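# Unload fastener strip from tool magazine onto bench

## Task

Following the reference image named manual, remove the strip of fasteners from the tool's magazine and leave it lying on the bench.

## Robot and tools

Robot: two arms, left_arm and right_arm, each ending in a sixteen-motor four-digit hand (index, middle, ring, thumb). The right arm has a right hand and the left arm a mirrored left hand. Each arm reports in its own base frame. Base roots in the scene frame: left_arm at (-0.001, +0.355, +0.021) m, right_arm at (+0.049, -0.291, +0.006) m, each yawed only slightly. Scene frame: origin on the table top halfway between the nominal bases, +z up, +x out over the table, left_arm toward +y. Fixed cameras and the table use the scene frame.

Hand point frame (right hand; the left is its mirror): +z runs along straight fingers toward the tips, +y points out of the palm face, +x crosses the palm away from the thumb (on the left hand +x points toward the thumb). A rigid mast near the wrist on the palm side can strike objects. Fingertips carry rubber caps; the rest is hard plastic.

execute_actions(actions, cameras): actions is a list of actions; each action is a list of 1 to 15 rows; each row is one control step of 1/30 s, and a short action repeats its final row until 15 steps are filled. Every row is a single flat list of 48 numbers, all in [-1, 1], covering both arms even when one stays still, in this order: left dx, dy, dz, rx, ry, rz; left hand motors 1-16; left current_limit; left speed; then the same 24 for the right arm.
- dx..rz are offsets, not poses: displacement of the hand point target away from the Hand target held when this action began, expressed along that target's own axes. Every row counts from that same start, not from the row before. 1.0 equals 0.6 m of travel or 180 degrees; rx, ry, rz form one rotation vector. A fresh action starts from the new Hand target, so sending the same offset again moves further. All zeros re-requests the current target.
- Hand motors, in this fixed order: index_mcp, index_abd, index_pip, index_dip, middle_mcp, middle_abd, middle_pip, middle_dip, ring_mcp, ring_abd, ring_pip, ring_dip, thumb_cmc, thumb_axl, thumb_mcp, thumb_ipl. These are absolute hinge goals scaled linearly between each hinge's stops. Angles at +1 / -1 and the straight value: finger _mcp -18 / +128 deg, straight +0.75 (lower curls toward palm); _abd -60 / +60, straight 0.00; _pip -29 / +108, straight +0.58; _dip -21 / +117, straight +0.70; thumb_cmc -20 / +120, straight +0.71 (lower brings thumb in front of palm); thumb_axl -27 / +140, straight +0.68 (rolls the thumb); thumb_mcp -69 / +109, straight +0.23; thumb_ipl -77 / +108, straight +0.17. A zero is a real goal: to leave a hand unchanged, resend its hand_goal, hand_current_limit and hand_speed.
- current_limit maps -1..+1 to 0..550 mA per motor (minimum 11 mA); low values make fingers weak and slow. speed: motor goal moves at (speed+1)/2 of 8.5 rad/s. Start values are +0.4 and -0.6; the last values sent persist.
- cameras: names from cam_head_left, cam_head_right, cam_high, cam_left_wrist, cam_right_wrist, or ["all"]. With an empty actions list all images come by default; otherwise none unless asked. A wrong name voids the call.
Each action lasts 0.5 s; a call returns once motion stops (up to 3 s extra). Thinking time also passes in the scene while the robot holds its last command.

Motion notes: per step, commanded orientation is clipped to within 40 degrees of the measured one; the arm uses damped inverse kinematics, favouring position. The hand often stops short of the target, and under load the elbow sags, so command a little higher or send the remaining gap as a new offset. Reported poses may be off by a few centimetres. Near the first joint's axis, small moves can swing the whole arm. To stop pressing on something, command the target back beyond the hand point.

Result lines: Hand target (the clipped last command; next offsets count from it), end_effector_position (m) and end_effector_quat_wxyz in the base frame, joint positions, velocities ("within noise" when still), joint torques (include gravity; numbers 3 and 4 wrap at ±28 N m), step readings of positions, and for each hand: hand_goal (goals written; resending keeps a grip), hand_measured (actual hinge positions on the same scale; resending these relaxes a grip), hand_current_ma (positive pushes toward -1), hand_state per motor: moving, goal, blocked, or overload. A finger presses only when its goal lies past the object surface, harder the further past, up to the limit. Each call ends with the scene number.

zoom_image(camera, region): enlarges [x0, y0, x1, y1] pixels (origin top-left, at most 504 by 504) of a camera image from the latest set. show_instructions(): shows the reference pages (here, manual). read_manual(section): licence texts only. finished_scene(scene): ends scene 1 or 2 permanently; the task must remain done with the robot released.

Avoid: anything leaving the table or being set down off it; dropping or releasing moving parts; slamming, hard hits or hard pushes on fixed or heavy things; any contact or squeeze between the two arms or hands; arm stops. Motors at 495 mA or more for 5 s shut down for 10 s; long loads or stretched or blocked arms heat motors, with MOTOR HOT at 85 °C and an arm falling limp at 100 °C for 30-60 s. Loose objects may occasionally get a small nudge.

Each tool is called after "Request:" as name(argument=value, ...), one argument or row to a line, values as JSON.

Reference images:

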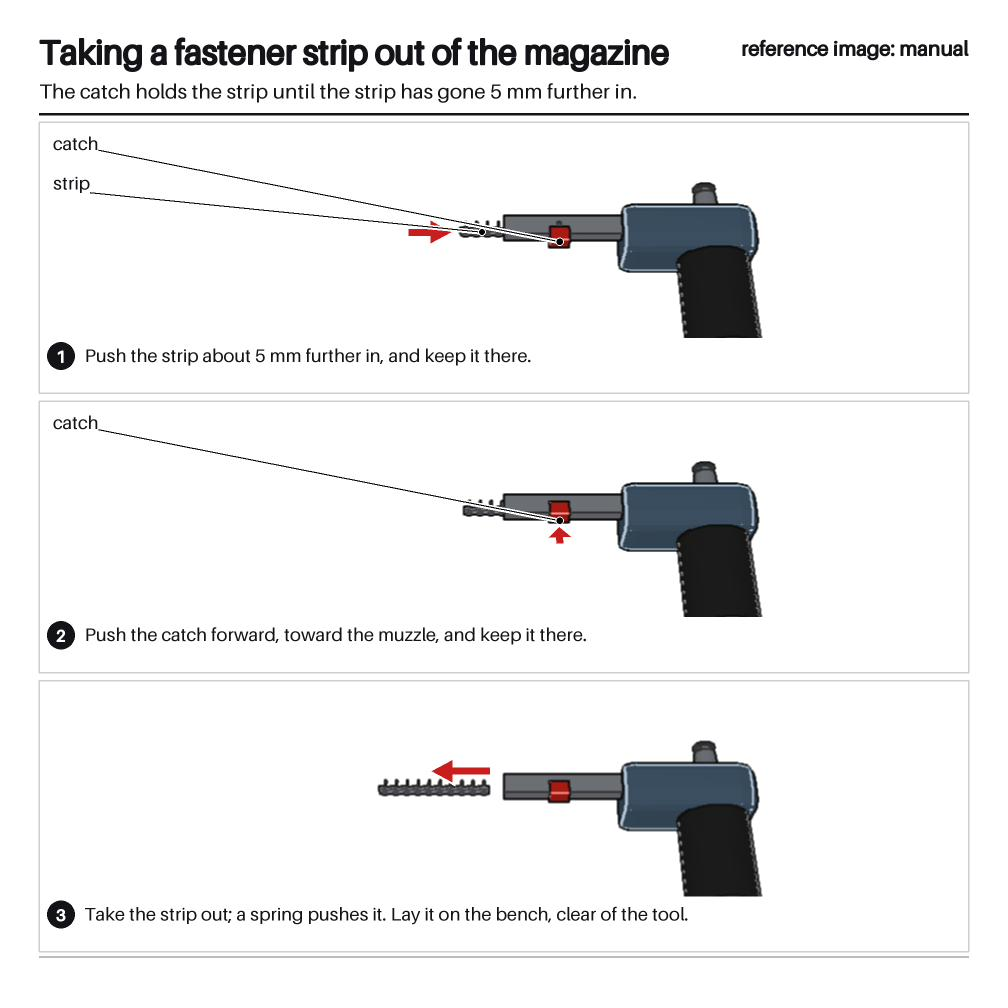

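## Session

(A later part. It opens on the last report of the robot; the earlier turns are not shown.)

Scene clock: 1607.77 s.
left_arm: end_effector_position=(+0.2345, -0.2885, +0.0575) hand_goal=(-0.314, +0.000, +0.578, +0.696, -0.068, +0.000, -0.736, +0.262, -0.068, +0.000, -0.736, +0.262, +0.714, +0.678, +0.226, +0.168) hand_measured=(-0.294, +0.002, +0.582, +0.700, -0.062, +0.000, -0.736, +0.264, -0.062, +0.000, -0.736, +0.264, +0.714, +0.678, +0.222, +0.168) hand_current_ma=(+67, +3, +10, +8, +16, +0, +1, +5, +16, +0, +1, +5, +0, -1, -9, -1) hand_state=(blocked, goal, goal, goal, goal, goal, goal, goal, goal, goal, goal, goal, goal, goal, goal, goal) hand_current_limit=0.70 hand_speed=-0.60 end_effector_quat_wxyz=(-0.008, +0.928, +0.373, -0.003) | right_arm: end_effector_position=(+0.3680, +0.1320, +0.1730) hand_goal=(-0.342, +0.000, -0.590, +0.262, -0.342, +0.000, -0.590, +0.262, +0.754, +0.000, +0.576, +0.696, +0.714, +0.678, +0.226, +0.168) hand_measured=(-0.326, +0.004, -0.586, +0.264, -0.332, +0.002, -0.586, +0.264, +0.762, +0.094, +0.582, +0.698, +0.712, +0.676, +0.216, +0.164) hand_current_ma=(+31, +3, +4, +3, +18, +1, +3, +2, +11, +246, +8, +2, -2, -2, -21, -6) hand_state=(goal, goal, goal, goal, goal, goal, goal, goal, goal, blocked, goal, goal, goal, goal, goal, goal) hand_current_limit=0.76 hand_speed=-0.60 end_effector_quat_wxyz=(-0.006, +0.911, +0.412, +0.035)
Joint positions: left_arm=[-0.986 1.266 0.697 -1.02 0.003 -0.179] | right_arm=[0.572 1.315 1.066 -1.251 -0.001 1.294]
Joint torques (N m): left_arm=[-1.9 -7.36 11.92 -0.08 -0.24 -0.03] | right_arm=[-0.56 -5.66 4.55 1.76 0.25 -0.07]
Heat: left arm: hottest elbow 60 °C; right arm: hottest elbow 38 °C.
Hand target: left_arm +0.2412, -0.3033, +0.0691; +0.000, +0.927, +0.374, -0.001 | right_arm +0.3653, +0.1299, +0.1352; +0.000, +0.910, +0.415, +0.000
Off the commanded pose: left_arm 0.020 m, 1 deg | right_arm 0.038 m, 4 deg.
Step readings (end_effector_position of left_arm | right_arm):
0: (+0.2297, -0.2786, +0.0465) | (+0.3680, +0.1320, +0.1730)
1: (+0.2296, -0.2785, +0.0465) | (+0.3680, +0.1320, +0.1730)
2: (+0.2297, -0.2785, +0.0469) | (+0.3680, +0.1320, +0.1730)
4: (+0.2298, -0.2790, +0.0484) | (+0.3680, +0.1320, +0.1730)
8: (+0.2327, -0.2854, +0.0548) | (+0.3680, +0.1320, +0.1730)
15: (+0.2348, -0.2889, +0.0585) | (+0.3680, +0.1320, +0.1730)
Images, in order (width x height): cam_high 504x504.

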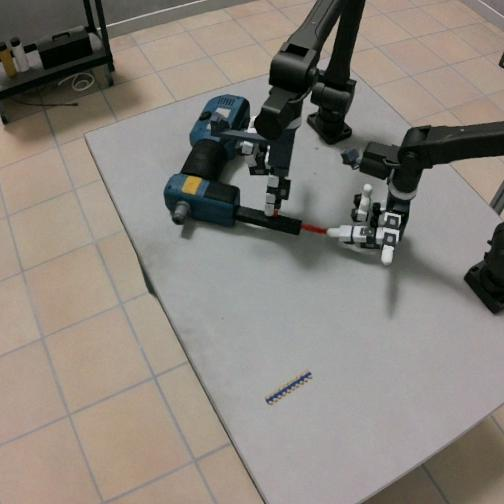

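Request:
execute_actions(
  actions=[],
  cameras=["cam_head_left","cam_head_right","cam_right_wrist"],
)

Request:
zoom_image(
  camera="cam_head_left",
  region=[215, 250, 305, 340],
)

Request:
zoom_image(
  camera="cam_head_right",
  region=[215, 250, 305, 340],
)

Scene clock: 1616.33 s.
left_arm: end_effector_position=(+0.2345, -0.2884, +0.0575) hand_goal=(-0.314, +0.000, +0.578, +0.696, -0.068, +0.000, -0.736, +0.262, -0.068, +0.000, -0.736, +0.262, +0.714, +0.678, +0.226, +0.168) hand_measured=(-0.294, +0.002, +0.582, +0.700, -0.062, +0.000, -0.736, +0.264, -0.062, +0.000, -0.736, +0.264, +0.714, +0.678, +0.222, +0.168) hand_current_ma=(+67, +3, +10, +8, +16, +0, +1, +5, +16, +0, +1, +5, +0, -1, -9, -1) hand_state=(blocked, goal, goal, goal, goal, goal, goal, goal, goal, goal, goal, goal, goal, goal, goal, goal) hand_current_limit=0.70 hand_speed=-0.60 end_effector_quat_wxyz=(-0.008, +0.928, +0.373, -0.003) | right_arm: end_effector_position=(+0.3680, +0.1320, +0.1730) hand_goal=(-0.342, +0.000, -0.590, +0.262, -0.342, +0.000, -0.590, +0.262, +0.754, +0.000, +0.576, +0.696, +0.714, +0.678, +0.226, +0.168) hand_measured=(-0.326, +0.004, -0.586, +0.264, -0.332, +0.002, -0.586, +0.264, +0.762, +0.094, +0.582, +0.698, +0.712, +0.676, +0.216, +0.164) hand_current_ma=(+31, +3, +4, +3, +18, +1, +3, +2, +11, +246, +8, +2, -2, -2, -21, -6) hand_state=(goal, goal, goal, goal, goal, goal, goal, goal, goal, blocked, goal, goal, goal, goal, goal, goal) hand_current_limit=0.76 hand_speed=-0.60 end_effector_quat_wxyz=(-0.006, +0.911, +0.412, +0.035)
Joint positions: left_arm=[-0.986 1.266 0.697 -1.02 0.003 -0.179] | right_arm=[0.572 1.315 1.066 -1.251 -0.001 1.294]
Joint velocities: within noise
Joint torques (N m): left_arm=[-1.85 -7.41 11.93 -0.08 -0.23 -0.04] | right_arm=[-0.32 -5.42 4.55 1.66 0.23 -0.09]
Heat: left arm: hottest elbow 62 °C; right arm: hottest elbow 38 °C.
Hand target: left_arm +0.2412, -0.3032, +0.0691; +0.000, +0.927, +0.375, -0.001 | right_arm +0.3653, +0.1299, +0.1352; +0.000, +0.910, +0.415, +0.000
Off the commanded pose: left_arm 0.020 m, 1 deg | right_arm 0.038 m, 4 deg.
Images, in order (width x height): cam_head_left 504x504, cam_head_right 504x504, cam_right_wrist 504x504.

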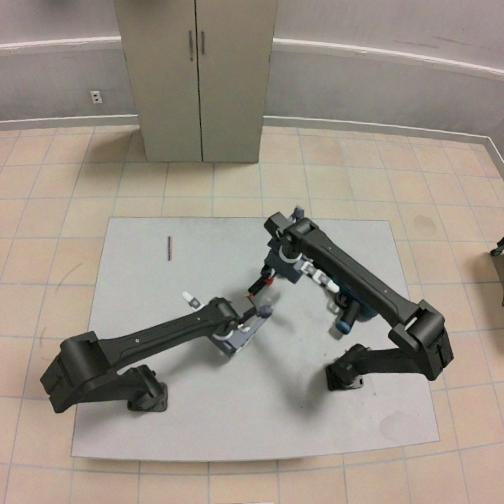

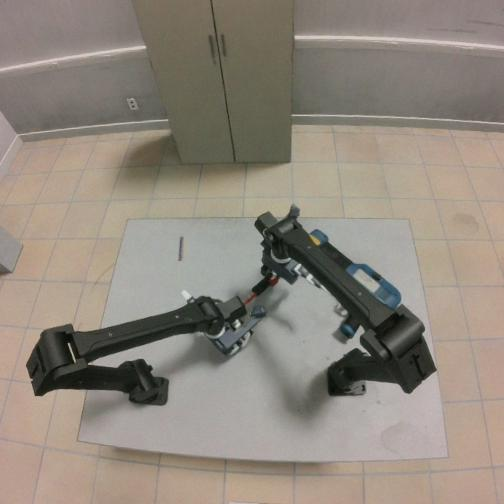

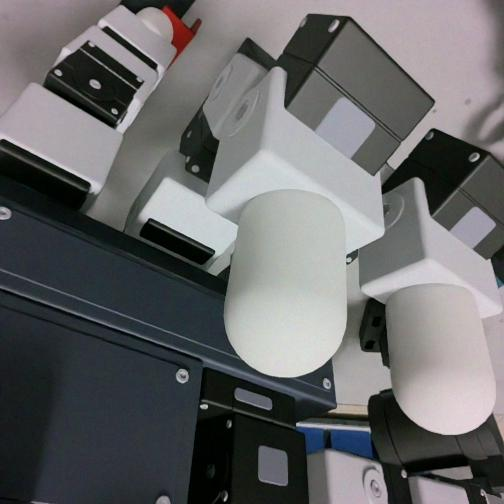

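Scaled by 5.600 from the camera's 504x504 image, which has a finer 720x720 frame.

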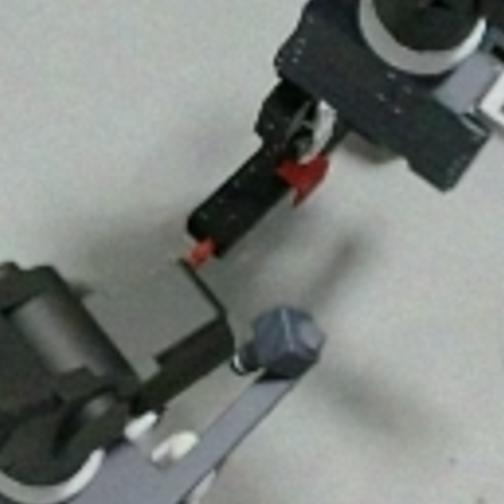

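Scaled by 5.600 from the camera's 504x504 image, which has a finer 720x720 frame.

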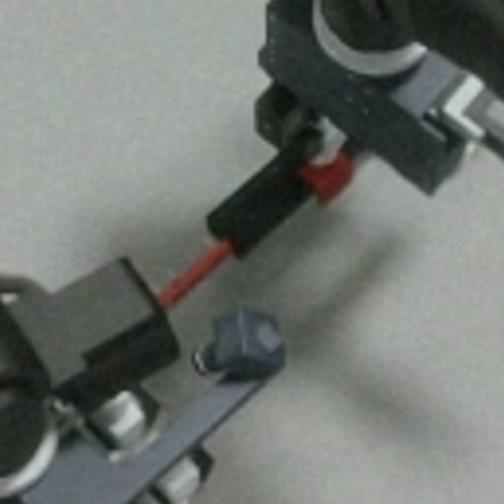

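Request:
execute_actions(
  actions=[
    [[-0.004,0.012,0.0,0,0,0,-0.315,0,0.577,0.696,-0.068,0,-0.737,0.261,-0.068,0,-0.737,0.261,0.714,0.678,0.226,0.168,0.78,-0.6,0,0,0,0,0,0,-0.342,0,-0.591,0.261,-0.342,0,-0.591,0.261,0.754,0,0.576,0.696,0.714,0.678,0.226,0.168,0.76,-0.6]],
  ],
  cameras=["cam_high"],
)

Request:
zoom_image(
  camera="cam_high",
  region=[290, 190, 370, 270],
)

Scene clock: 1629.07 s.
left_arm: end_effector_position=(+0.2356, -0.2914, +0.0546) hand_goal=(-0.314, +0.000, +0.578, +0.696, -0.068, +0.000, -0.736, +0.262, -0.068, +0.000, -0.736, +0.262, +0.714, +0.678, +0.226, +0.168) hand_measured=(-0.294, +0.002, +0.582, +0.700, -0.062, +0.000, -0.736, +0.264, -0.062, +0.000, -0.736, +0.264, +0.714, +0.678, +0.222, +0.168) hand_current_ma=(+67, +3, +11, +7, +16, +0, +1, +5, +16, +0, +1, +5, +0, -1, -9, -1) hand_state=(blocked, goal, goal, goal, goal, goal, goal, goal, goal, goal, goal, goal, goal, goal, goal, goal) hand_current_limit=0.78 hand_speed=-0.60 end_effector_quat_wxyz=(-0.013, +0.928, +0.373, -0.004) | right_arm: end_effector_position=(+0.3680, +0.1320, +0.1730) hand_goal=(-0.342, +0.000, -0.590, +0.262, -0.342, +0.000, -0.590, +0.262, +0.754, +0.000, +0.576, +0.696, +0.714, +0.678, +0.226, +0.168) hand_measured=(-0.326, +0.004, -0.586, +0.264, -0.332, +0.002, -0.586, +0.264, +0.762, +0.094, +0.582, +0.698, +0.712, +0.676, +0.216, +0.164) hand_current_ma=(+31, +3, +4, +3, +18, +1, +3, +2, +11, +246, +8, +2, -2, -2, -21, -6) hand_state=(goal, goal, goal, goal, goal, goal, goal, goal, goal, blocked, goal, goal, goal, goal, goal, goal) hand_current_limit=0.76 hand_speed=-0.60 end_effector_quat_wxyz=(-0.006, +0.911, +0.412, +0.035)
Joint positions: left_arm=[-0.989 1.286 0.708 -1.021 0.003 -0.184] | right_arm=[0.572 1.315 1.066 -1.251 -0.001 1.294]
Joint torques (N m): left_arm=[-1.85 -7.88 12.42 -0.03 -0.24 -0.02] | right_arm=[-0.73 -5.01 4.68 1.77 0.22 -0.08]
Heat: left arm: hottest elbow 63 °C; right arm: hottest elbow 38 °C.
Hand target: left_arm +0.2445, -0.3101, +0.0691; +0.000, +0.927, +0.374, -0.001 | right_arm +0.3653, +0.1299, +0.1352; +0.000, +0.910, +0.415, +0.000
Off the commanded pose: left_arm 0.025 m, 2 deg | right_arm 0.038 m, 4 deg.
Step readings (end_effector_position of left_arm | right_arm):
0: (+0.2345, -0.2884, +0.0575) | (+0.3680, +0.1320, +0.1730)
1: (+0.2345, -0.2884, +0.0575) | (+0.3680, +0.1320, +0.1730)
2: (+0.2344, -0.2885, +0.0572) | (+0.3680, +0.1320, +0.1730)
4: (+0.2346, -0.2895, +0.0568) | (+0.3680, +0.1320, +0.1730)
8: (+0.2356, -0.2913, +0.0553) | (+0.3680, +0.1320, +0.1730)
15: (+0.2356, -0.2914, +0.0546) | (+0.3680, +0.1320, +0.1730)
Images, in order (width x height): cam_high 504x504.

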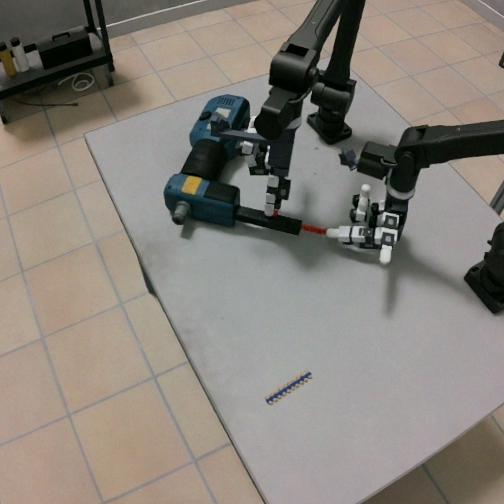

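Scaled by 6.300 from the camera's 504x504 image, which has a finer 720x720 frame.

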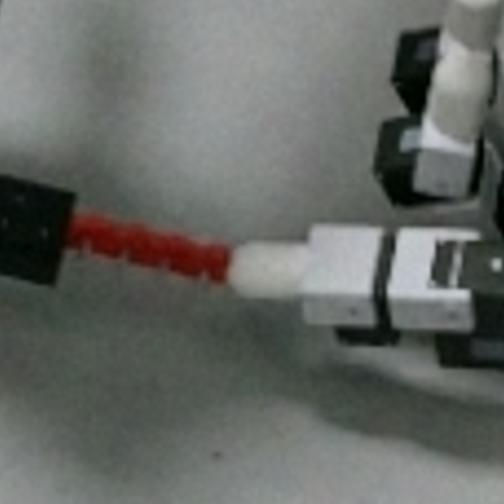

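Request:
execute_actions(
  actions=[
    [[-0.003,0.014,-0.008,0,0,0,-0.315,0,0.577,0.696,-0.068,0,-0.737,0.261,-0.068,0,-0.737,0.261,0.714,0.678,0.226,0.168,0.78,-0.6,0,0,0,0,0,0,-0.342,0,-0.591,0.261,-0.342,0,-0.591,0.261,0.754,0,0.576,0.696,0.714,0.678,0.226,0.168,0.76,-0.6]],
  ],
  cameras=["cam_high"],
)

Request:
zoom_image(
  camera="cam_high",
  region=[290, 190, 370, 270],
)

Scene clock: 1637.07 s.
left_arm: end_effector_position=(+0.2364, -0.2919, +0.0546) hand_goal=(-0.314, +0.000, +0.578, +0.696, -0.068, +0.000, -0.736, +0.262, -0.068, +0.000, -0.736, +0.262, +0.714, +0.678, +0.226, +0.168) hand_measured=(-0.294, +0.002, +0.584, +0.700, -0.062, +0.000, -0.736, +0.264, -0.062, +0.000, -0.736, +0.264, +0.714, +0.678, +0.222, +0.168) hand_current_ma=(+67, +3, +16, +7, +16, +0, +1, +5, +16, +0, +1, +5, +0, -1, -9, -1) hand_state=(blocked, goal, goal, goal, goal, goal, goal, goal, goal, goal, goal, goal, goal, goal, goal, goal) hand_current_limit=0.78 hand_speed=-0.60 end_effector_quat_wxyz=(-0.023, +0.926, +0.377, -0.006) | right_arm: end_effector_position=(+0.3680, +0.1320, +0.1730) hand_goal=(-0.342, +0.000, -0.590, +0.262, -0.342, +0.000, -0.590, +0.262, +0.754, +0.000, +0.576, +0.696, +0.714, +0.678, +0.226, +0.168) hand_measured=(-0.326, +0.004, -0.586, +0.264, -0.332, +0.002, -0.586, +0.264, +0.762, +0.094, +0.582, +0.698, +0.712, +0.676, +0.216, +0.164) hand_current_ma=(+31, +3, +4, +3, +18, +1, +3, +2, +11, +246, +8, +2, -2, -2, -21, -6) hand_state=(goal, goal, goal, goal, goal, goal, goal, goal, goal, blocked, goal, goal, goal, goal, goal, goal) hand_current_limit=0.76 hand_speed=-0.60 end_effector_quat_wxyz=(-0.006, +0.911, +0.412, +0.035)
Joint positions: left_arm=[-0.99 1.3 0.725 -1.043 0.003 -0.192] | right_arm=[0.572 1.315 1.066 -1.251 -0.001 1.294]
Joint torques (N m): left_arm=[-1.73 -7.94 13.18 0.31 -0.24 0.04] | right_arm=[-0.79 -5.3 4.62 1.8 0.22 -0.11]
Heat: left arm: hottest elbow 64 °C; right arm: hottest elbow 38 °C.
Hand target: left_arm +0.2489, -0.3173, +0.0737; +0.000, +0.927, +0.375, -0.001 | right_arm +0.3653, +0.1299, +0.1352; +0.000, +0.910, +0.415, +0.000
Off the commanded pose: left_arm 0.034 m, 3 deg | right_arm 0.038 m, 4 deg.
Step readings (end_effector_position of left_arm | right_arm):
0: (+0.2356, -0.2914, +0.0546) | (+0.3680, +0.1320, +0.1730)
1: (+0.2356, -0.2914, +0.0544) | (+0.3680, +0.1320, +0.1730)
2: (+0.2356, -0.2914, +0.0546) | (+0.3680, +0.1320, +0.1730)
4: (+0.2359, -0.2918, +0.0550) | (+0.3680, +0.1320, +0.1730)
8: (+0.2362, -0.2921, +0.0545) | (+0.3680, +0.1320, +0.1730)
15: (+0.2363, -0.2919, +0.0545) | (+0.3680, +0.1320, +0.1730)
Images, in order (width x height): cam_high 504x504.

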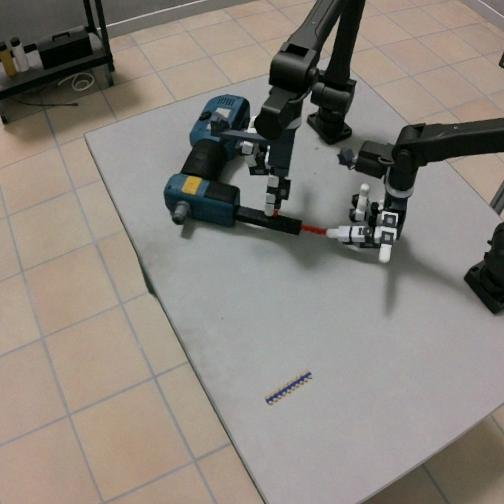

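Scaled by 6.300 from the camera's 504x504 image, which has a finer 720x720 frame.

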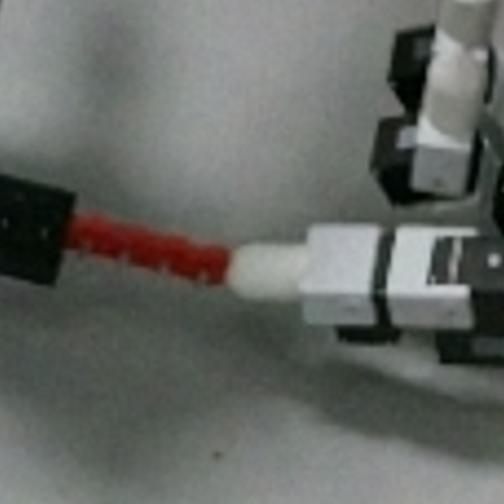

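Request:
execute_actions(
  actions=[
    [[-0.002,0.016,-0.010,0,0,0,-0.315,0,0.577,0.696,-0.068,0,-0.737,0.261,-0.068,0,-0.737,0.261,0.714,0.678,0.226,0.168,0.78,-0.6,0,0,0,0,0,0,-0.342,0,-0.591,0.261,-0.342,0,-0.591,0.261,0.754,0,0.576,0.696,0.714,0.678,0.226,0.168,0.76,-0.6]],
  ],
  cameras=["cam_high"],
)

Request:
zoom_image(
  camera="cam_high",
  region=[290, 190, 370, 270],
)

Scene clock: 1648.40 s.
left_arm: end_effector_position=(+0.2375, -0.2925, +0.0564) hand_goal=(-0.314, +0.000, +0.578, +0.696, -0.068, +0.000, -0.736, +0.262, -0.068, +0.000, -0.736, +0.262, +0.714, +0.678, +0.226, +0.168) hand_measured=(-0.292, +0.002, +0.586, +0.700, -0.062, +0.000, -0.736, +0.264, -0.062, +0.000, -0.736, +0.264, +0.714, +0.678, +0.222, +0.168) hand_current_ma=(+77, +3, +23, +8, +16, +0, +1, +5, +16, +0, +1, +5, +0, -1, -9, -1) hand_state=(blocked, goal, goal, goal, goal, goal, goal, goal, goal, goal, goal, goal, goal, goal, goal, goal) hand_current_limit=0.78 hand_speed=-0.60 end_effector_quat_wxyz=(-0.033, +0.924, +0.380, -0.008) | right_arm: end_effector_position=(+0.3680, +0.1320, +0.1730) hand_goal=(-0.342, +0.000, -0.590, +0.262, -0.342, +0.000, -0.590, +0.262, +0.754, +0.000, +0.576, +0.696, +0.714, +0.678, +0.226, +0.168) hand_measured=(-0.326, +0.004, -0.586, +0.264, -0.332, +0.002, -0.586, +0.264, +0.762, +0.094, +0.582, +0.698, +0.712, +0.676, +0.216, +0.164) hand_current_ma=(+31, +3, +4, +3, +18, +1, +3, +2, +11, +246, +8, +2, -2, -2, -21, -6) hand_state=(goal, goal, goal, goal, goal, goal, goal, goal, goal, blocked, goal, goal, goal, goal, goal, goal) hand_current_limit=0.76 hand_speed=-0.60 end_effector_quat_wxyz=(-0.006, +0.911, +0.412, +0.035)
Joint positions: left_arm=[-0.99 1.313 0.746 -1.072 0.003 -0.2] | right_arm=[0.572 1.315 1.066 -1.251 -0.001 1.294]
Joint torques (N m): left_arm=[-1.61 -8.12 14.13 0.65 -0.25 0.11] | right_arm=[-0.62 -5.3 4.55 1.74 0.24 -0.09]
Heat: left arm: hottest elbow 66 °C; right arm: hottest elbow 38 °C.
Hand target: left_arm +0.2548, -0.3251, +0.0799; +0.000, +0.927, +0.374, -0.001 | right_arm +0.3653, +0.1299, +0.1352; +0.000, +0.910, +0.415, +0.000
Off the commanded pose: left_arm 0.044 m, 4 deg | right_arm 0.038 m, 4 deg.
Step readings (end_effector_position of left_arm | right_arm):
0: (+0.2364, -0.2919, +0.0546) | (+0.3680, +0.1320, +0.1730)
1: (+0.2364, -0.2919, +0.0546) | (+0.3680, +0.1320, +0.1730)
2: (+0.2365, -0.2920, +0.0548) | (+0.3680, +0.1320, +0.1730)
4: (+0.2368, -0.2924, +0.0556) | (+0.3680, +0.1320, +0.1730)
8: (+0.2372, -0.2924, +0.0558) | (+0.3680, +0.1320, +0.1730)
15: (+0.2374, -0.2925, +0.0563) | (+0.3680, +0.1320, +0.1730)
Images, in order (width x height): cam_high 504x504.

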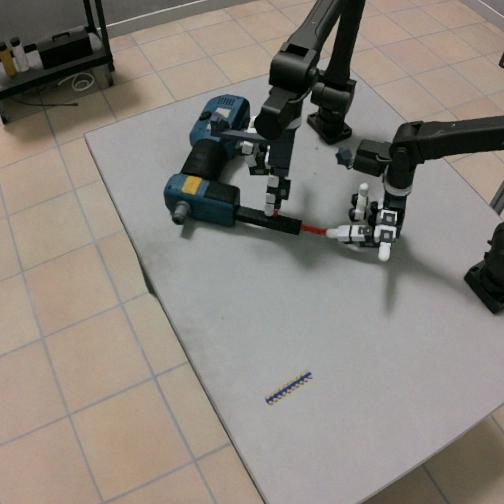

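Scaled by 6.300 from the camera's 504x504 image, which has a finer 720x720 frame.

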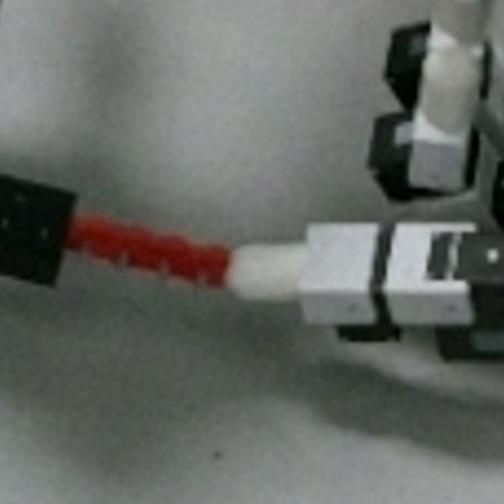

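Request:
execute_actions(
  actions=[
    [[-0.003,0.03,-0.012,-0.02,0,0,-0.315,0,0.577,0.696,-0.068,0,-0.737,0.261,-0.068,0,-0.737,0.261,0.714,0.678,0.226,0.168,0.78,-0.6,0,0,0,0,0,0,-0.342,0,-0.591,0.261,-0.342,0,-0.591,0.261,0.754,0,0.576,0.696,0.714,0.678,0.226,0.168,0.76,-0.6]],
  ],
  cameras=["cam_high"],
)

Request:
zoom_image(
  camera="cam_high",
  region=[290, 190, 370, 270],
)

Scene clock: 1668.10 s.
left_arm: end_effector_position=(+0.2385, -0.2925, +0.0569) hand_goal=(-0.314, +0.000, +0.578, +0.696, -0.068, +0.000, -0.736, +0.262, -0.068, +0.000, -0.736, +0.262, +0.714, +0.678, +0.226, +0.168) hand_measured=(-0.288, +0.000, +0.588, +0.700, -0.062, +0.000, -0.736, +0.264, -0.062, +0.000, -0.736, +0.264, +0.714, +0.678, +0.222, +0.168) hand_current_ma=(+89, -1, +29, +8, +16, +0, +1, +5, +16, +0, +1, +5, +0, -1, -9, -1) hand_state=(blocked, goal, goal, goal, goal, goal, goal, goal, goal, goal, goal, goal, goal, goal, goal, goal) hand_current_limit=0.78 hand_speed=-0.60 end_effector_quat_wxyz=(-0.032, +0.923, +0.383, -0.005) | right_arm: end_effector_position=(+0.3680, +0.1320, +0.1730) hand_goal=(-0.342, +0.000, -0.590, +0.262, -0.342, +0.000, -0.590, +0.262, +0.754, +0.000, +0.576, +0.696, +0.714, +0.678, +0.226, +0.168) hand_measured=(-0.326, +0.004, -0.586, +0.264, -0.332, +0.002, -0.586, +0.264, +0.762, +0.094, +0.582, +0.698, +0.712, +0.676, +0.216, +0.164) hand_current_ma=(+31, +3, +4, +3, +18, +1, +3, +2, +11, +246, +8, +2, -2, -2, -21, -6) hand_state=(goal, goal, goal, goal, goal, goal, goal, goal, goal, blocked, goal, goal, goal, goal, goal, goal) hand_current_limit=0.76 hand_speed=-0.60 end_effector_quat_wxyz=(-0.006, +0.911, +0.412, +0.035)
Joint positions: left_arm=[-0.993 1.313 0.746 -1.069 -0.003 -0.209] | right_arm=[0.572 1.315 1.066 -1.251 -0.001 1.294]
Joint torques (N m): left_arm=[-1.79 -8.53 14.64 2.5 -0.54 0.17] | right_arm=[-0.79 -5.71 4.59 1.81 0.2 -0.12]
Heat: left arm: hottest elbow 65 °C; right arm: hottest elbow 38 °C.
Hand target: left_arm +0.2660, -0.3393, +0.0870; +0.029, +0.927, +0.374, +0.011 | right_arm +0.3653, +0.1299, +0.1352; +0.000, +0.910, +0.415, +0.000
Off the commanded pose: left_arm 0.062 m, 7 deg | right_arm 0.038 m, 4 deg.
Step readings (end_effector_position of left_arm | right_arm):
0: (+0.2375, -0.2925, +0.0564) | (+0.3680, +0.1320, +0.1730)
1: (+0.2375, -0.2925, +0.0564) | (+0.3680, +0.1320, +0.1730)
2: (+0.2376, -0.2925, +0.0565) | (+0.3680, +0.1320, +0.1730)
4: (+0.2380, -0.2923, +0.0566) | (+0.3680, +0.1320, +0.1730)
8: (+0.2383, -0.2925, +0.0568) | (+0.3680, +0.1320, +0.1730)
15: (+0.2385, -0.2925, +0.0569) | (+0.3680, +0.1320, +0.1730)
Images, in order (width x height): cam_high 504x504.

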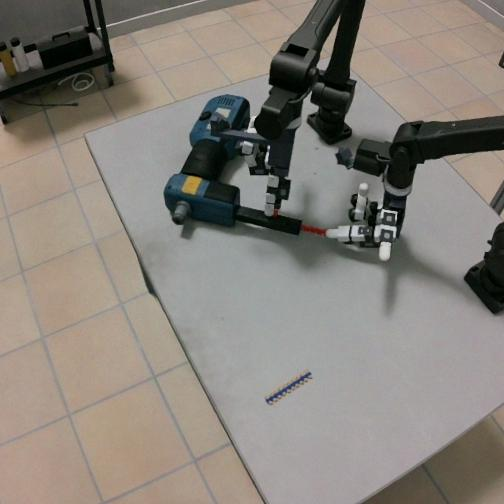

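Scaled by 6.300 from the camera's 504x504 image, which has a finer 720x720 frame.

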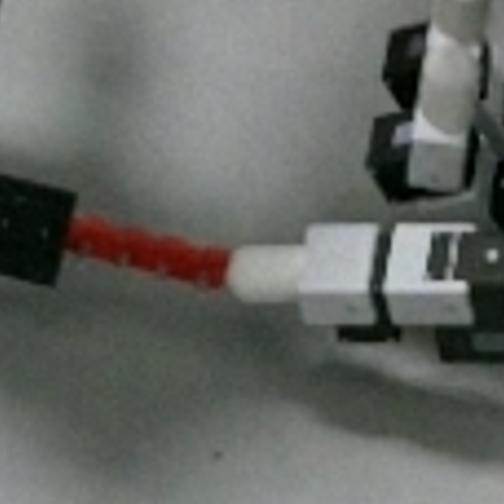

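Request:
execute_actions(
  actions=[
    [[-0.003,0.035,-0.008,-0.02,0,0,-0.33,0,0.577,0.696,-0.068,0,-0.737,0.261,-0.068,0,-0.737,0.261,0.714,0.678,0.226,0.168,0.78,-0.6,0,0,0,0,0,0,-0.342,0,-0.591,0.261,-0.342,0,-0.591,0.261,0.754,0,0.576,0.696,0.714,0.678,0.226,0.168,0.76,-0.6]],
  ],
  cameras=["cam_high"],
)

Request:
zoom_image(
  camera="cam_high",
  region=[290, 190, 370, 270],
)

Scene clock: 1677.30 s.
left_arm: end_effector_position=(+0.2402, -0.2934, +0.0579) hand_goal=(-0.330, +0.000, +0.578, +0.696, -0.068, +0.000, -0.736, +0.262, -0.068, +0.000, -0.736, +0.262, +0.714, +0.678, +0.226, +0.168) hand_measured=(-0.288, -0.012, +0.598, +0.702, -0.062, +0.000, -0.736, +0.264, -0.062, +0.000, -0.736, +0.264, +0.714, +0.678, +0.222, +0.168) hand_current_ma=(+157, -29, +58, +15, +16, +0, +1, +5, +16, +0, +1, +5, +0, -1, -9, -1) hand_state=(blocked, goal, goal, goal, goal, goal, goal, goal, goal, goal, goal, goal, goal, goal, goal, goal) hand_current_limit=0.78 hand_speed=-0.60 end_effector_quat_wxyz=(-0.028, +0.920, +0.392, +0.000) | right_arm: end_effector_position=(+0.3680, +0.1320, +0.1730) hand_goal=(-0.342, +0.000, -0.590, +0.262, -0.342, +0.000, -0.590, +0.262, +0.754, +0.000, +0.576, +0.696, +0.714, +0.678, +0.226, +0.168) hand_measured=(-0.326, +0.004, -0.586, +0.264, -0.332, +0.002, -0.586, +0.264, +0.762, +0.094, +0.582, +0.698, +0.712, +0.676, +0.216, +0.164) hand_current_ma=(+31, +3, +4, +3, +18, +1, +3, +2, +11, +246, +8, +2, -2, -2, -21, -6) hand_state=(goal, goal, goal, goal, goal, goal, goal, goal, goal, blocked, goal, goal, goal, goal, goal, goal) hand_current_limit=0.76 hand_speed=-0.60 end_effector_quat_wxyz=(-0.006, +0.911, +0.412, +0.035)
Joint positions: left_arm=[-0.999 1.313 0.746 -1.059 -0.01 -0.233] | right_arm=[0.572 1.315 1.066 -1.251 -0.001 1.294]
Joint torques (N m): left_arm=[-1.26 -8.59 15.39 4.22 -0.91 0.37] | right_arm=[-0.97 -5.6 4.56 1.7 0.21 -0.1]
Heat: left arm: hottest elbow 66 °C; right arm: hottest elbow 38 °C.
Hand target: left_arm +0.2790, -0.3554, +0.0931; +0.058, +0.925, +0.374, +0.023 | right_arm +0.3653, +0.1299, +0.1352; +0.000, +0.910, +0.415, +0.000
Off the commanded pose: left_arm 0.081 m, 10 deg | right_arm 0.038 m, 4 deg.
Step readings (end_effector_position of left_arm | right_arm):
0: (+0.2387, -0.2925, +0.0569) | (+0.3680, +0.1320, +0.1730)
1: (+0.2387, -0.2925, +0.0570) | (+0.3680, +0.1320, +0.1730)
2: (+0.2391, -0.2928, +0.0571) | (+0.3680, +0.1320, +0.1730)
4: (+0.2396, -0.2929, +0.0574) | (+0.3680, +0.1320, +0.1730)
8: (+0.2399, -0.2934, +0.0577) | (+0.3680, +0.1320, +0.1730)
15: (+0.2402, -0.2935, +0.0578) | (+0.3680, +0.1320, +0.1730)
Images, in order (width x height): cam_high 504x504.

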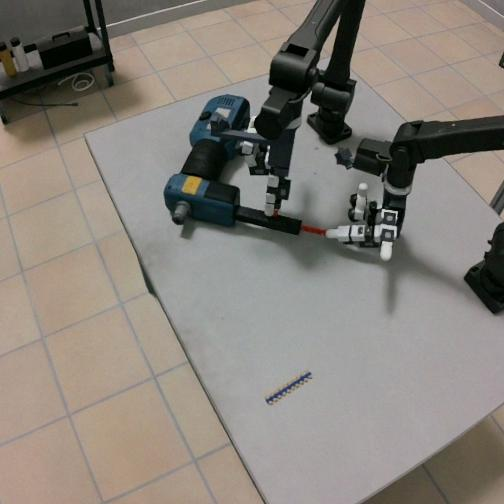

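Scaled by 6.300 from the camera's 504x504 image, which has a finer 720x720 frame.

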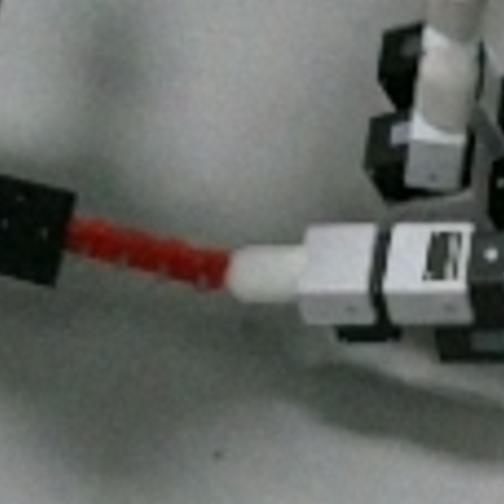

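Request:
execute_actions(
  actions=[
    [[-0.004,0.045,-0.008,-0.02,0,0,-0.36,0.02,0.55,0.68,-0.068,0,-0.737,0.261,-0.068,0,-0.737,0.261,0.714,0.678,0.226,0.168,0.78,-0.6,0,0,0,0,0,0,-0.342,0,-0.591,0.261,-0.342,0,-0.591,0.261,0.754,0,0.576,0.696,0.714,0.678,0.226,0.168,0.76,-0.6]],
  ],
  cameras=["cam_high"],
)

Request:
zoom_image(
  camera="cam_high",
  region=[290, 190, 370, 270],
)

Scene clock: 1718.13 s.
left_arm: end_effector_position=(+0.2502, -0.3009, +0.0566) hand_goal=(-0.360, +0.020, +0.550, +0.680, -0.068, +0.000, -0.736, +0.262, -0.068, +0.000, -0.736, +0.262, +0.714, +0.678, +0.226, +0.168) hand_measured=(-0.282, +0.042, +0.596, +0.702, -0.062, +0.000, -0.736, +0.264, -0.062, +0.000, -0.736, +0.264, +0.714, +0.678, +0.222, +0.168) hand_current_ma=(+324, +60, +165, +69, +16, +0, +1, +5, +16, +0, +1, +5, +0, -1, -9, -1) hand_state=(blocked, blocked, blocked, blocked, goal, goal, goal, goal, goal, goal, goal, goal, goal, goal, goal, goal) hand_current_limit=0.78 hand_speed=-0.60 end_effector_quat_wxyz=(-0.011, +0.917, +0.400, +0.013) | right_arm: end_effector_position=(+0.3713, +0.1336, +0.1727) hand_goal=(-0.342, +0.000, -0.590, +0.262, -0.342, +0.000, -0.590, +0.262, +0.754, +0.000, +0.576, +0.696, +0.714, +0.678, +0.226, +0.168) hand_measured=(-0.326, +0.004, -0.586, +0.264, -0.332, +0.002, -0.586, +0.264, +0.736, +0.094, +0.564, +0.690, +0.712, +0.676, +0.216, +0.164) hand_current_ma=(+31, +3, +4, +3, +18, +1, +3, +2, -35, +246, -18, -7, -2, -2, -21, -6) hand_state=(goal, goal, goal, goal, goal, goal, goal, goal, goal, blocked, goal, goal, goal, goal, goal, goal) hand_current_limit=0.76 hand_speed=-0.60 end_effector_quat_wxyz=(-0.006, +0.910, +0.412, +0.043)
Joint positions: left_arm=[-0.999 1.329 0.746 -1.005 -0.029 -0.251] | right_arm=[0.572 1.315 1.064 -1.233 0.001 1.294]
Joint torques (N m): left_arm=[-1.03 -8.88 17.31 4.38 -0.76 0.54] | right_arm=[-0.67 -5.6 4.9 0.95 0.14 -0.1]
Heat: left arm: hottest elbow 69 °C; right arm: hottest elbow 38 °C.
Hand target: left_arm +0.2956, -0.3759, +0.1013; +0.087, +0.923, +0.373, +0.035 | right_arm +0.3653, +0.1300, +0.1353; +0.000, +0.910, +0.415, +0.000
Off the commanded pose: left_arm 0.098 m, 12 deg | right_arm 0.038 m, 5 deg.
Step readings (end_effector_position of left_arm | right_arm):
0: (+0.2402, -0.2935, +0.0579) | (+0.3680, +0.1320, +0.1730)
1: (+0.2403, -0.2935, +0.0579) | (+0.3680, +0.1320, +0.1730)
2: (+0.2405, -0.2937, +0.0580) | (+0.3680, +0.1320, +0.1730)
4: (+0.2423, -0.2948, +0.0584) | (+0.3686, +0.1322, +0.1731)
8: (+0.2472, -0.2984, +0.0581) | (+0.3704, +0.1331, +0.1728)
15: (+0.2496, -0.3004, +0.0568) | (+0.3711, +0.1335, +0.1727)
Images, in order (width x height): cam_high 504x504.

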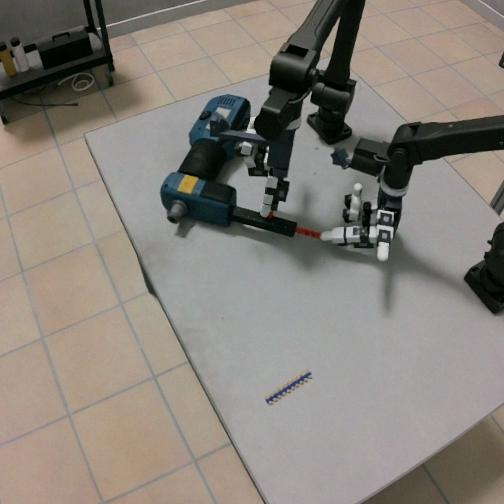

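Scaled by 6.300 from the camera's 504x504 image, which has a finer 720x720 frame.

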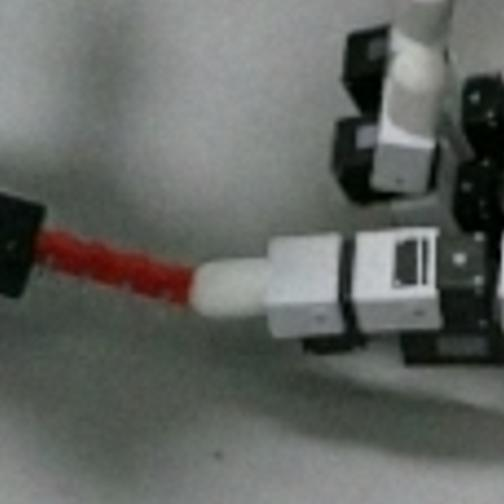

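Request:
zoom_image(
  camera="cam_high",
  region=[280, 210, 340, 260],
)

Request:
zoom_image(
  camera="cam_high",
  region=[220, 190, 300, 250],
)

Scaled by 8.400 from the camera's 504x504 image, which has a finer 720x720 frame.

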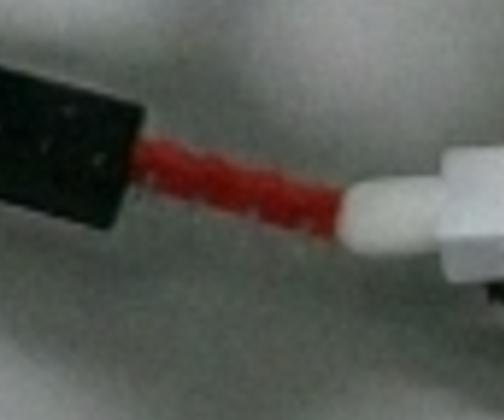

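Scaled by 6.300 from the camera's 504x504 image, which has a finer 720x720 frame.

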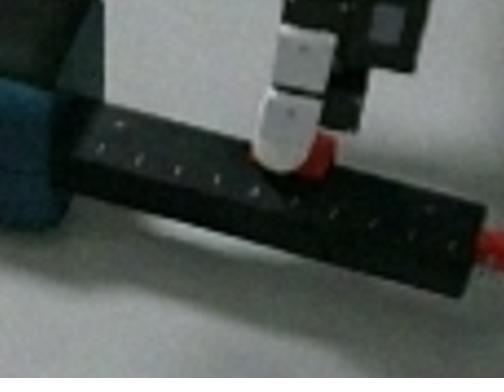

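Request:
zoom_image(
  camera="cam_high",
  region=[285, 215, 325, 255],
)

Scaled by 12.600 from the camera's 504x504 image, which has a finer 720x720 frame.

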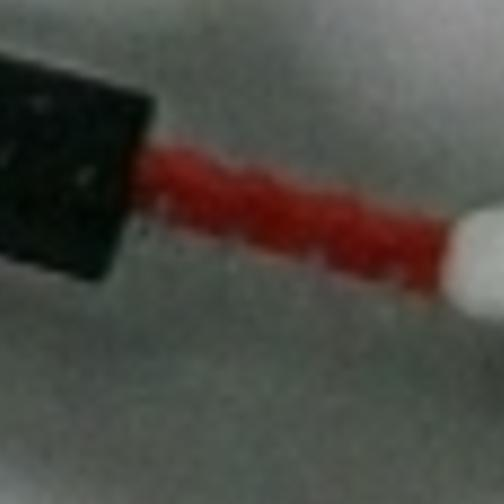

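Request:
execute_actions(
  actions=[
    [[0,0,0,0,0,0,-0.34,0.02,0.55,0.68,-0.068,0,-0.737,0.261,-0.068,0,-0.737,0.261,0.714,0.678,0.226,0.168,0.78,-0.6,0,0.0,0.04,0,0,0,-0.342,0,-0.591,0.261,-0.342,0,-0.591,0.261,0.754,0,0.576,0.696,0.714,0.678,0.226,0.168,0.76,-0.6]],
  ],
  cameras=["cam_high"],
)

Request:
zoom_image(
  camera="cam_high",
  region=[240, 190, 340, 260],
)

Scene clock: 1894.20 s.
left_arm: end_effector_position=(+0.2514, -0.3023, +0.0564) hand_goal=(-0.340, +0.020, +0.550, +0.680, -0.068, +0.000, -0.736, +0.262, -0.068, +0.000, -0.736, +0.262, +0.714, +0.678, +0.226, +0.168) hand_measured=(-0.282, +0.044, +0.596, +0.702, -0.062, +0.000, -0.736, +0.264, -0.062, +0.000, -0.736, +0.264, +0.714, +0.678, +0.222, +0.168) hand_current_ma=(+232, +63, +165, +69, +16, +0, +1, +5, +16, +0, +1, +5, +0, -1, -9, -1) hand_state=(blocked, blocked, blocked, blocked, goal, goal, goal, goal, goal, goal, goal, goal, goal, goal, goal, goal) hand_current_limit=0.78 hand_speed=-0.60 end_effector_quat_wxyz=(-0.008, +0.916, +0.400, +0.014) | right_arm: end_effector_position=(+0.3716, +0.1338, +0.1686) hand_goal=(-0.342, +0.000, -0.590, +0.262, -0.342, +0.000, -0.590, +0.262, +0.754, +0.000, +0.576, +0.696, +0.714, +0.678, +0.226, +0.168) hand_measured=(-0.326, +0.004, -0.586, +0.264, -0.332, +0.002, -0.586, +0.264, +0.740, +0.128, +0.566, +0.690, +0.712, +0.676, +0.216, +0.164) hand_current_ma=(+31, +3, +4, +3, +18, +1, +3, +2, -23, +373, -14, -7, -2, -2, -21, -6) hand_state=(goal, goal, goal, goal, goal, goal, goal, goal, goal, blocked, goal, goal, goal, goal, goal, goal) hand_current_limit=0.76 hand_speed=-0.60 end_effector_quat_wxyz=(-0.008, +0.910, +0.411, +0.058)
Joint positions: left_arm=[-0.999 1.332 0.746 -0.997 -0.03 -0.252] | right_arm=[0.572 1.3 1.036 -1.191 0.001 1.294]
Joint torques (N m): left_arm=[-1.08 -8.7 17.31 4.15 -0.73 0.54] | right_arm=[-0.26 -3.08 3.43 1.83 0.12 -0.07]
Heat: left arm: hottest elbow 86 °C; right arm: hottest elbow 38 °C. Fold the left arm in close to its base, or ease its load, before you think long.
Hand target: left_arm +0.2956, -0.3759, +0.1013; +0.087, +0.923, +0.373, +0.034 | right_arm +0.3653, +0.1300, +0.1112; -0.001, +0.910, +0.415, +0.000
Off the commanded pose: left_arm 0.097 m, 12 deg | right_arm 0.058 m, 7 deg.
MOTOR HOT: joint 3 (elbow) of the left arm reports 86 °C; the controller stops that arm at 100 °C. To cool a motor, set the load down, stop pushing, or move to a pose that needs little force.
Step readings (end_effector_position of left_arm | right_arm):
0: (+0.2513, -0.3022, +0.0565) | (+0.3713, +0.1336, +0.1727)
1: (+0.2513, -0.3022, +0.0565) | (+0.3713, +0.1336, +0.1725)
2: (+0.2513, -0.3022, +0.0565) | (+0.3713, +0.1336, +0.1714)
4: (+0.2513, -0.3022, +0.0565) | (+0.3713, +0.1336, +0.1705)
8: (+0.2514, -0.3023, +0.0564) | (+0.3708, +0.1333, +0.1690)
15: (+0.2514, -0.3023, +0.0564) | (+0.3715, +0.1337, +0.1686)
Images, in order (width x height): cam_high 504x504.

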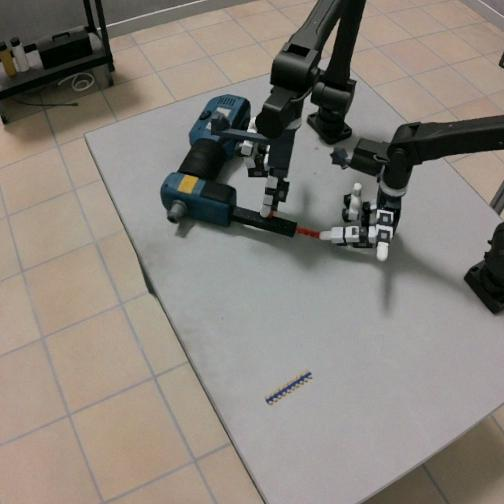

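Scaled by 5.040 from the camera's 504x504 image, which has a finer 720x720 frame.

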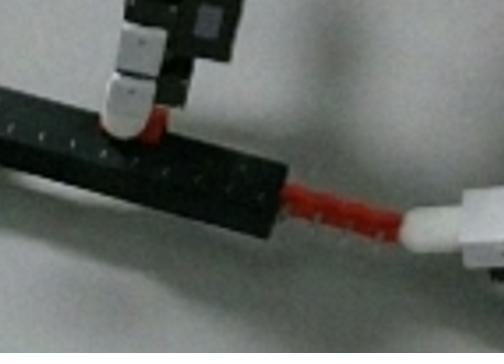

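Request:
execute_actions(
  actions=[
    [[0.01,-0.12,0.01,0.06,0,0,-0.315,0,0.577,0.696,-0.068,0,-0.737,0.261,-0.068,0,-0.737,0.261,0.714,0.678,0.226,0.168,0.7,-0.6,0,0,-0.03,0,0,0,-0.342,0,-0.591,0.261,-0.342,0,-0.591,0.261,0.754,0,0.576,0.696,0.714,0.678,0.226,0.168,0.76,-0.6]],
  ],
  cameras=["cam_high"],
)

Request:
zoom_image(
  camera="cam_high",
  region=[285, 215, 325, 255],
)

Scene clock: 1903.10 s.
left_arm: end_effector_position=(+0.2442, -0.3059, +0.0650) hand_goal=(-0.314, +0.000, +0.578, +0.696, -0.068, +0.000, -0.736, +0.262, -0.068, +0.000, -0.736, +0.262, +0.714, +0.678, +0.226, +0.168) hand_measured=(-0.292, +0.004, +0.584, +0.700, -0.062, +0.000, -0.736, +0.264, -0.062, +0.000, -0.736, +0.264, +0.714, +0.678, +0.222, +0.168) hand_current_ma=(+70, +7, +18, +9, +16, +0, +1, +5, +16, +0, +1, +5, +0, -1, -9, -1) hand_state=(blocked, goal, goal, goal, goal, goal, goal, goal, goal, goal, goal, goal, goal, goal, goal, goal) hand_current_limit=0.70 hand_speed=-0.60 end_effector_quat_wxyz=(-0.016, +0.924, +0.382, -0.002) | right_arm: end_effector_position=(+0.3714, +0.1337, +0.1699) hand_goal=(-0.342, +0.000, -0.590, +0.262, -0.342, +0.000, -0.590, +0.262, +0.754, +0.000, +0.576, +0.696, +0.714, +0.678, +0.226, +0.168) hand_measured=(-0.326, +0.004, -0.586, +0.264, -0.332, +0.002, -0.586, +0.264, +0.740, +0.128, +0.566, +0.690, +0.712, +0.676, +0.216, +0.164) hand_current_ma=(+31, +3, +4, +3, +18, +1, +3, +2, -25, +373, -14, -7, -2, -2, -21, -6) hand_state=(goal, goal, goal, goal, goal, goal, goal, goal, goal, blocked, goal, goal, goal, goal, goal, goal) hand_current_limit=0.76 hand_speed=-0.60 end_effector_quat_wxyz=(-0.008, +0.910, +0.411, +0.057)
Joint positions: left_arm=[-0.999 1.319 0.77 -1.054 -0.001 -0.213] | right_arm=[0.572 1.299 1.04 -1.197 0.001 1.294]
Joint torques (N m): left_arm=[-0.97 -9.99 11.93 -0.14 -0.09 0.2] | right_arm=[-1.14 -3.66 5.83 0.32 0.09 -0.07]
Heat: left arm: hottest elbow 86 °C; right arm: hottest elbow 37 °C. Fold the left arm in close to its base, or ease its load, before you think long.
Hand target: left_arm +0.2515, -0.3216, +0.0819; +0.000, +0.927, +0.375, -0.001 | right_arm +0.3654, +0.1300, +0.1293; -0.001, +0.910, +0.415, +0.000
Off the commanded pose: left_arm 0.024 m, 2 deg | right_arm 0.041 m, 7 deg.
MOTOR HOT: still on. Joint 3 (elbow) of the left arm reports 86 °C.
Step readings (end_effector_position of left_arm | right_arm):
0: (+0.2514, -0.3023, +0.0564) | (+0.3716, +0.1338, +0.1686)
1: (+0.2514, -0.3023, +0.0564) | (+0.3716, +0.1338, +0.1686)
2: (+0.2507, -0.3023, +0.0561) | (+0.3716, +0.1338, +0.1686)
4: (+0.2474, -0.3003, +0.0550) | (+0.3714, +0.1337, +0.1686)
8: (+0.2445, -0.3023, +0.0583) | (+0.3715, +0.1338, +0.1699)
15: (+0.2449, -0.3063, +0.0652) | (+0.3714, +0.1337, +0.1699)
Images, in order (width x height): cam_high 504x504.

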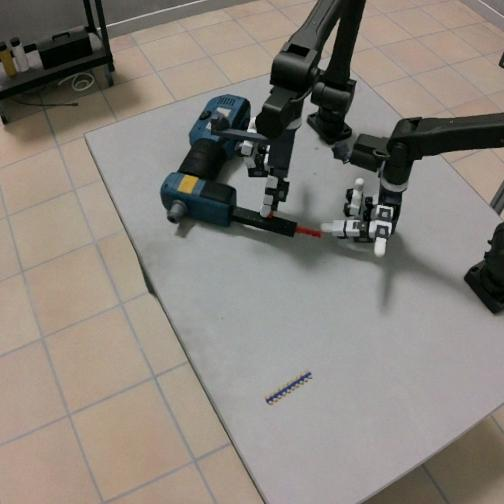

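Scaled by 12.600 from the camera's 504x504 image, which has a finer 720x720 frame.

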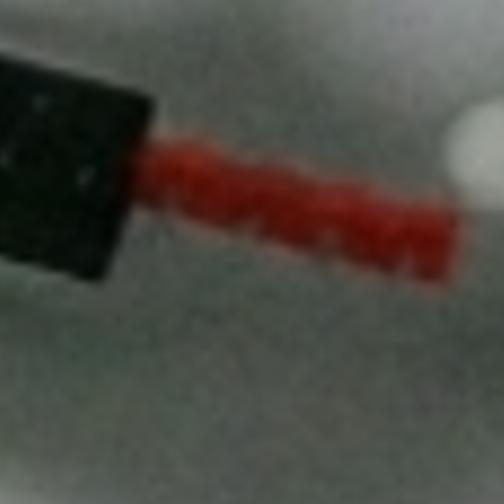

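Request:
execute_actions(
  actions=[
    [[0,-0.1,-0.1,0,0,0,-0.315,0,0.577,0.696,-0.068,0,-0.737,0.261,-0.068,0,-0.737,0.261,0.714,0.678,0.226,0.168,0.5,-0.6,0,0,-0.04,0,0,0,-0.342,0,-0.591,0.261,-0.342,0,-0.591,0.261,0.754,0,0.576,0.696,0.714,0.678,0.226,0.168,0.5,-0.6]],
    [[0,-0.15,0,0,0,0,-0.315,0,0.577,0.696,-0.068,0,-0.737,0.261,-0.068,0,-0.737,0.261,0.714,0.678,0.226,0.168,0.5,-0.6,0,0,0,0,0,0,-0.342,0,-0.591,0.261,-0.342,0,-0.591,0.261,0.754,0,0.576,0.696,0.714,0.678,0.226,0.168,0.5,-0.6]],
  ],
  cameras=["cam_high"],
)

Scene clock: 1968.10 s.
left_arm: end_effector_position=(+0.1512, -0.2181, +0.1440) hand_goal=(-0.314, +0.000, +0.578, +0.696, -0.068, +0.000, -0.736, +0.262, -0.068, +0.000, -0.736, +0.262, +0.714, +0.678, +0.226, +0.168) hand_measured=(-0.296, +0.004, +0.584, +0.700, -0.062, +0.000, -0.736, +0.264, -0.062, +0.000, -0.736, +0.264, +0.714, +0.678, +0.222, +0.168) hand_current_ma=(+59, +6, +15, +8, +17, +0, +1, +5, +17, +0, +1, +5, -1, -1, -9, -1) hand_state=(goal, goal, goal, goal, goal, goal, goal, goal, goal, goal, goal, goal, goal, goal, goal, goal) hand_current_limit=0.50 hand_speed=-0.60 end_effector_quat_wxyz=(+0.006, +0.928, +0.372, -0.002) | right_arm: end_effector_position=(+0.3654, +0.1298, +0.1733) hand_goal=(-0.342, +0.000, -0.590, +0.262, -0.342, +0.000, -0.590, +0.262, +0.754, +0.000, +0.576, +0.696, +0.714, +0.678, +0.226, +0.168) hand_measured=(-0.326, +0.004, -0.586, +0.264, -0.332, +0.002, -0.586, +0.264, +0.728, +0.024, +0.558, +0.686, +0.712, +0.676, +0.216, +0.164) hand_current_ma=(+31, +3, +4, +3, +18, +1, +3, +2, -55, +38, -30, -13, -2, -2, -21, -6) hand_state=(goal, goal, goal, goal, goal, goal, goal, goal, blocked, blocked, goal, goal, goal, goal, goal, goal) hand_current_limit=0.50 hand_speed=-0.60 end_effector_quat_wxyz=(-0.005, +0.911, +0.412, +0.036)
Joint positions: left_arm=[-1.149 0.805 0.648 -1.402 0.004 -0.341] | right_arm=[0.572 1.305 1.057 -1.251 0.001 1.294]
Joint torques (N m): left_arm=[-1.79 -3.37 9.44 -0.02 -0.31 -0.03] | right_arm=[-0.26 -5.19 8.09 -0.21 0.13 -0.1]
Heat: left arm: hottest elbow 80 °C; right arm: hottest elbow 38 °C.
Hand target: left_arm +0.1474, -0.2137, +0.1420; +0.000, +0.927, +0.375, -0.001 | right_arm +0.3654, +0.1300, +0.1533; -0.001, +0.910, +0.415, +0.000
Off the commanded pose: left_arm 0.006 m, 1 deg | right_arm 0.020 m, 4 deg.
MOTOR HOT: cleared for the motors of the left arm.
Step readings (end_effector_position of left_arm | right_arm):
0: (+0.2441, -0.3059, +0.0650) | (+0.3714, +0.1337, +0.1699)
1: (+0.2440, -0.3057, +0.0650) | (+0.3713, +0.1336, +0.1700)
2: (+0.2424, -0.3035, +0.0664) | (+0.3710, +0.1334, +0.1710)
4: (+0.2364, -0.2963, +0.0767) | (+0.3690, +0.1322, +0.1719)
8: (+0.2240, -0.2854, +0.1180) | (+0.3664, +0.1304, +0.1730)
15: (+0.2108, -0.2747, +0.1359) | (+0.3656, +0.1299, +0.1733)
16: (+0.2102, -0.2740, +0.1355) | (+0.3655, +0.1299, +0.1733)
17: (+0.2080, -0.2725, +0.1356) | (+0.3655, +0.1299, +0.1733)
19: (+0.1990, -0.2639, +0.1355) | (+0.3654, +0.1298, +0.1733)
23: (+0.1701, -0.2345, +0.1359) | (+0.3654, +0.1298, +0.1733)
30: (+0.1531, -0.2215, +0.1446) | (+0.3654, +0.1298, +0.1733)
Images, in order (width x height): cam_high 504x504.

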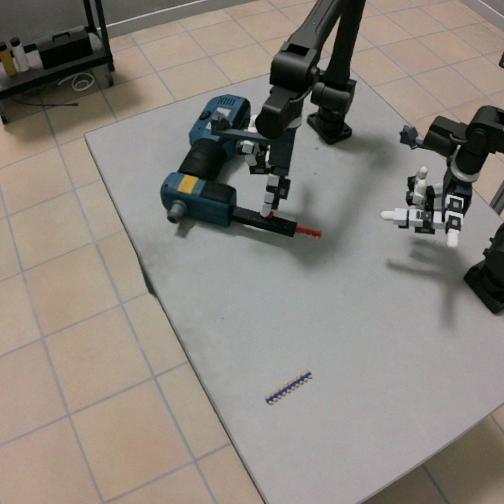

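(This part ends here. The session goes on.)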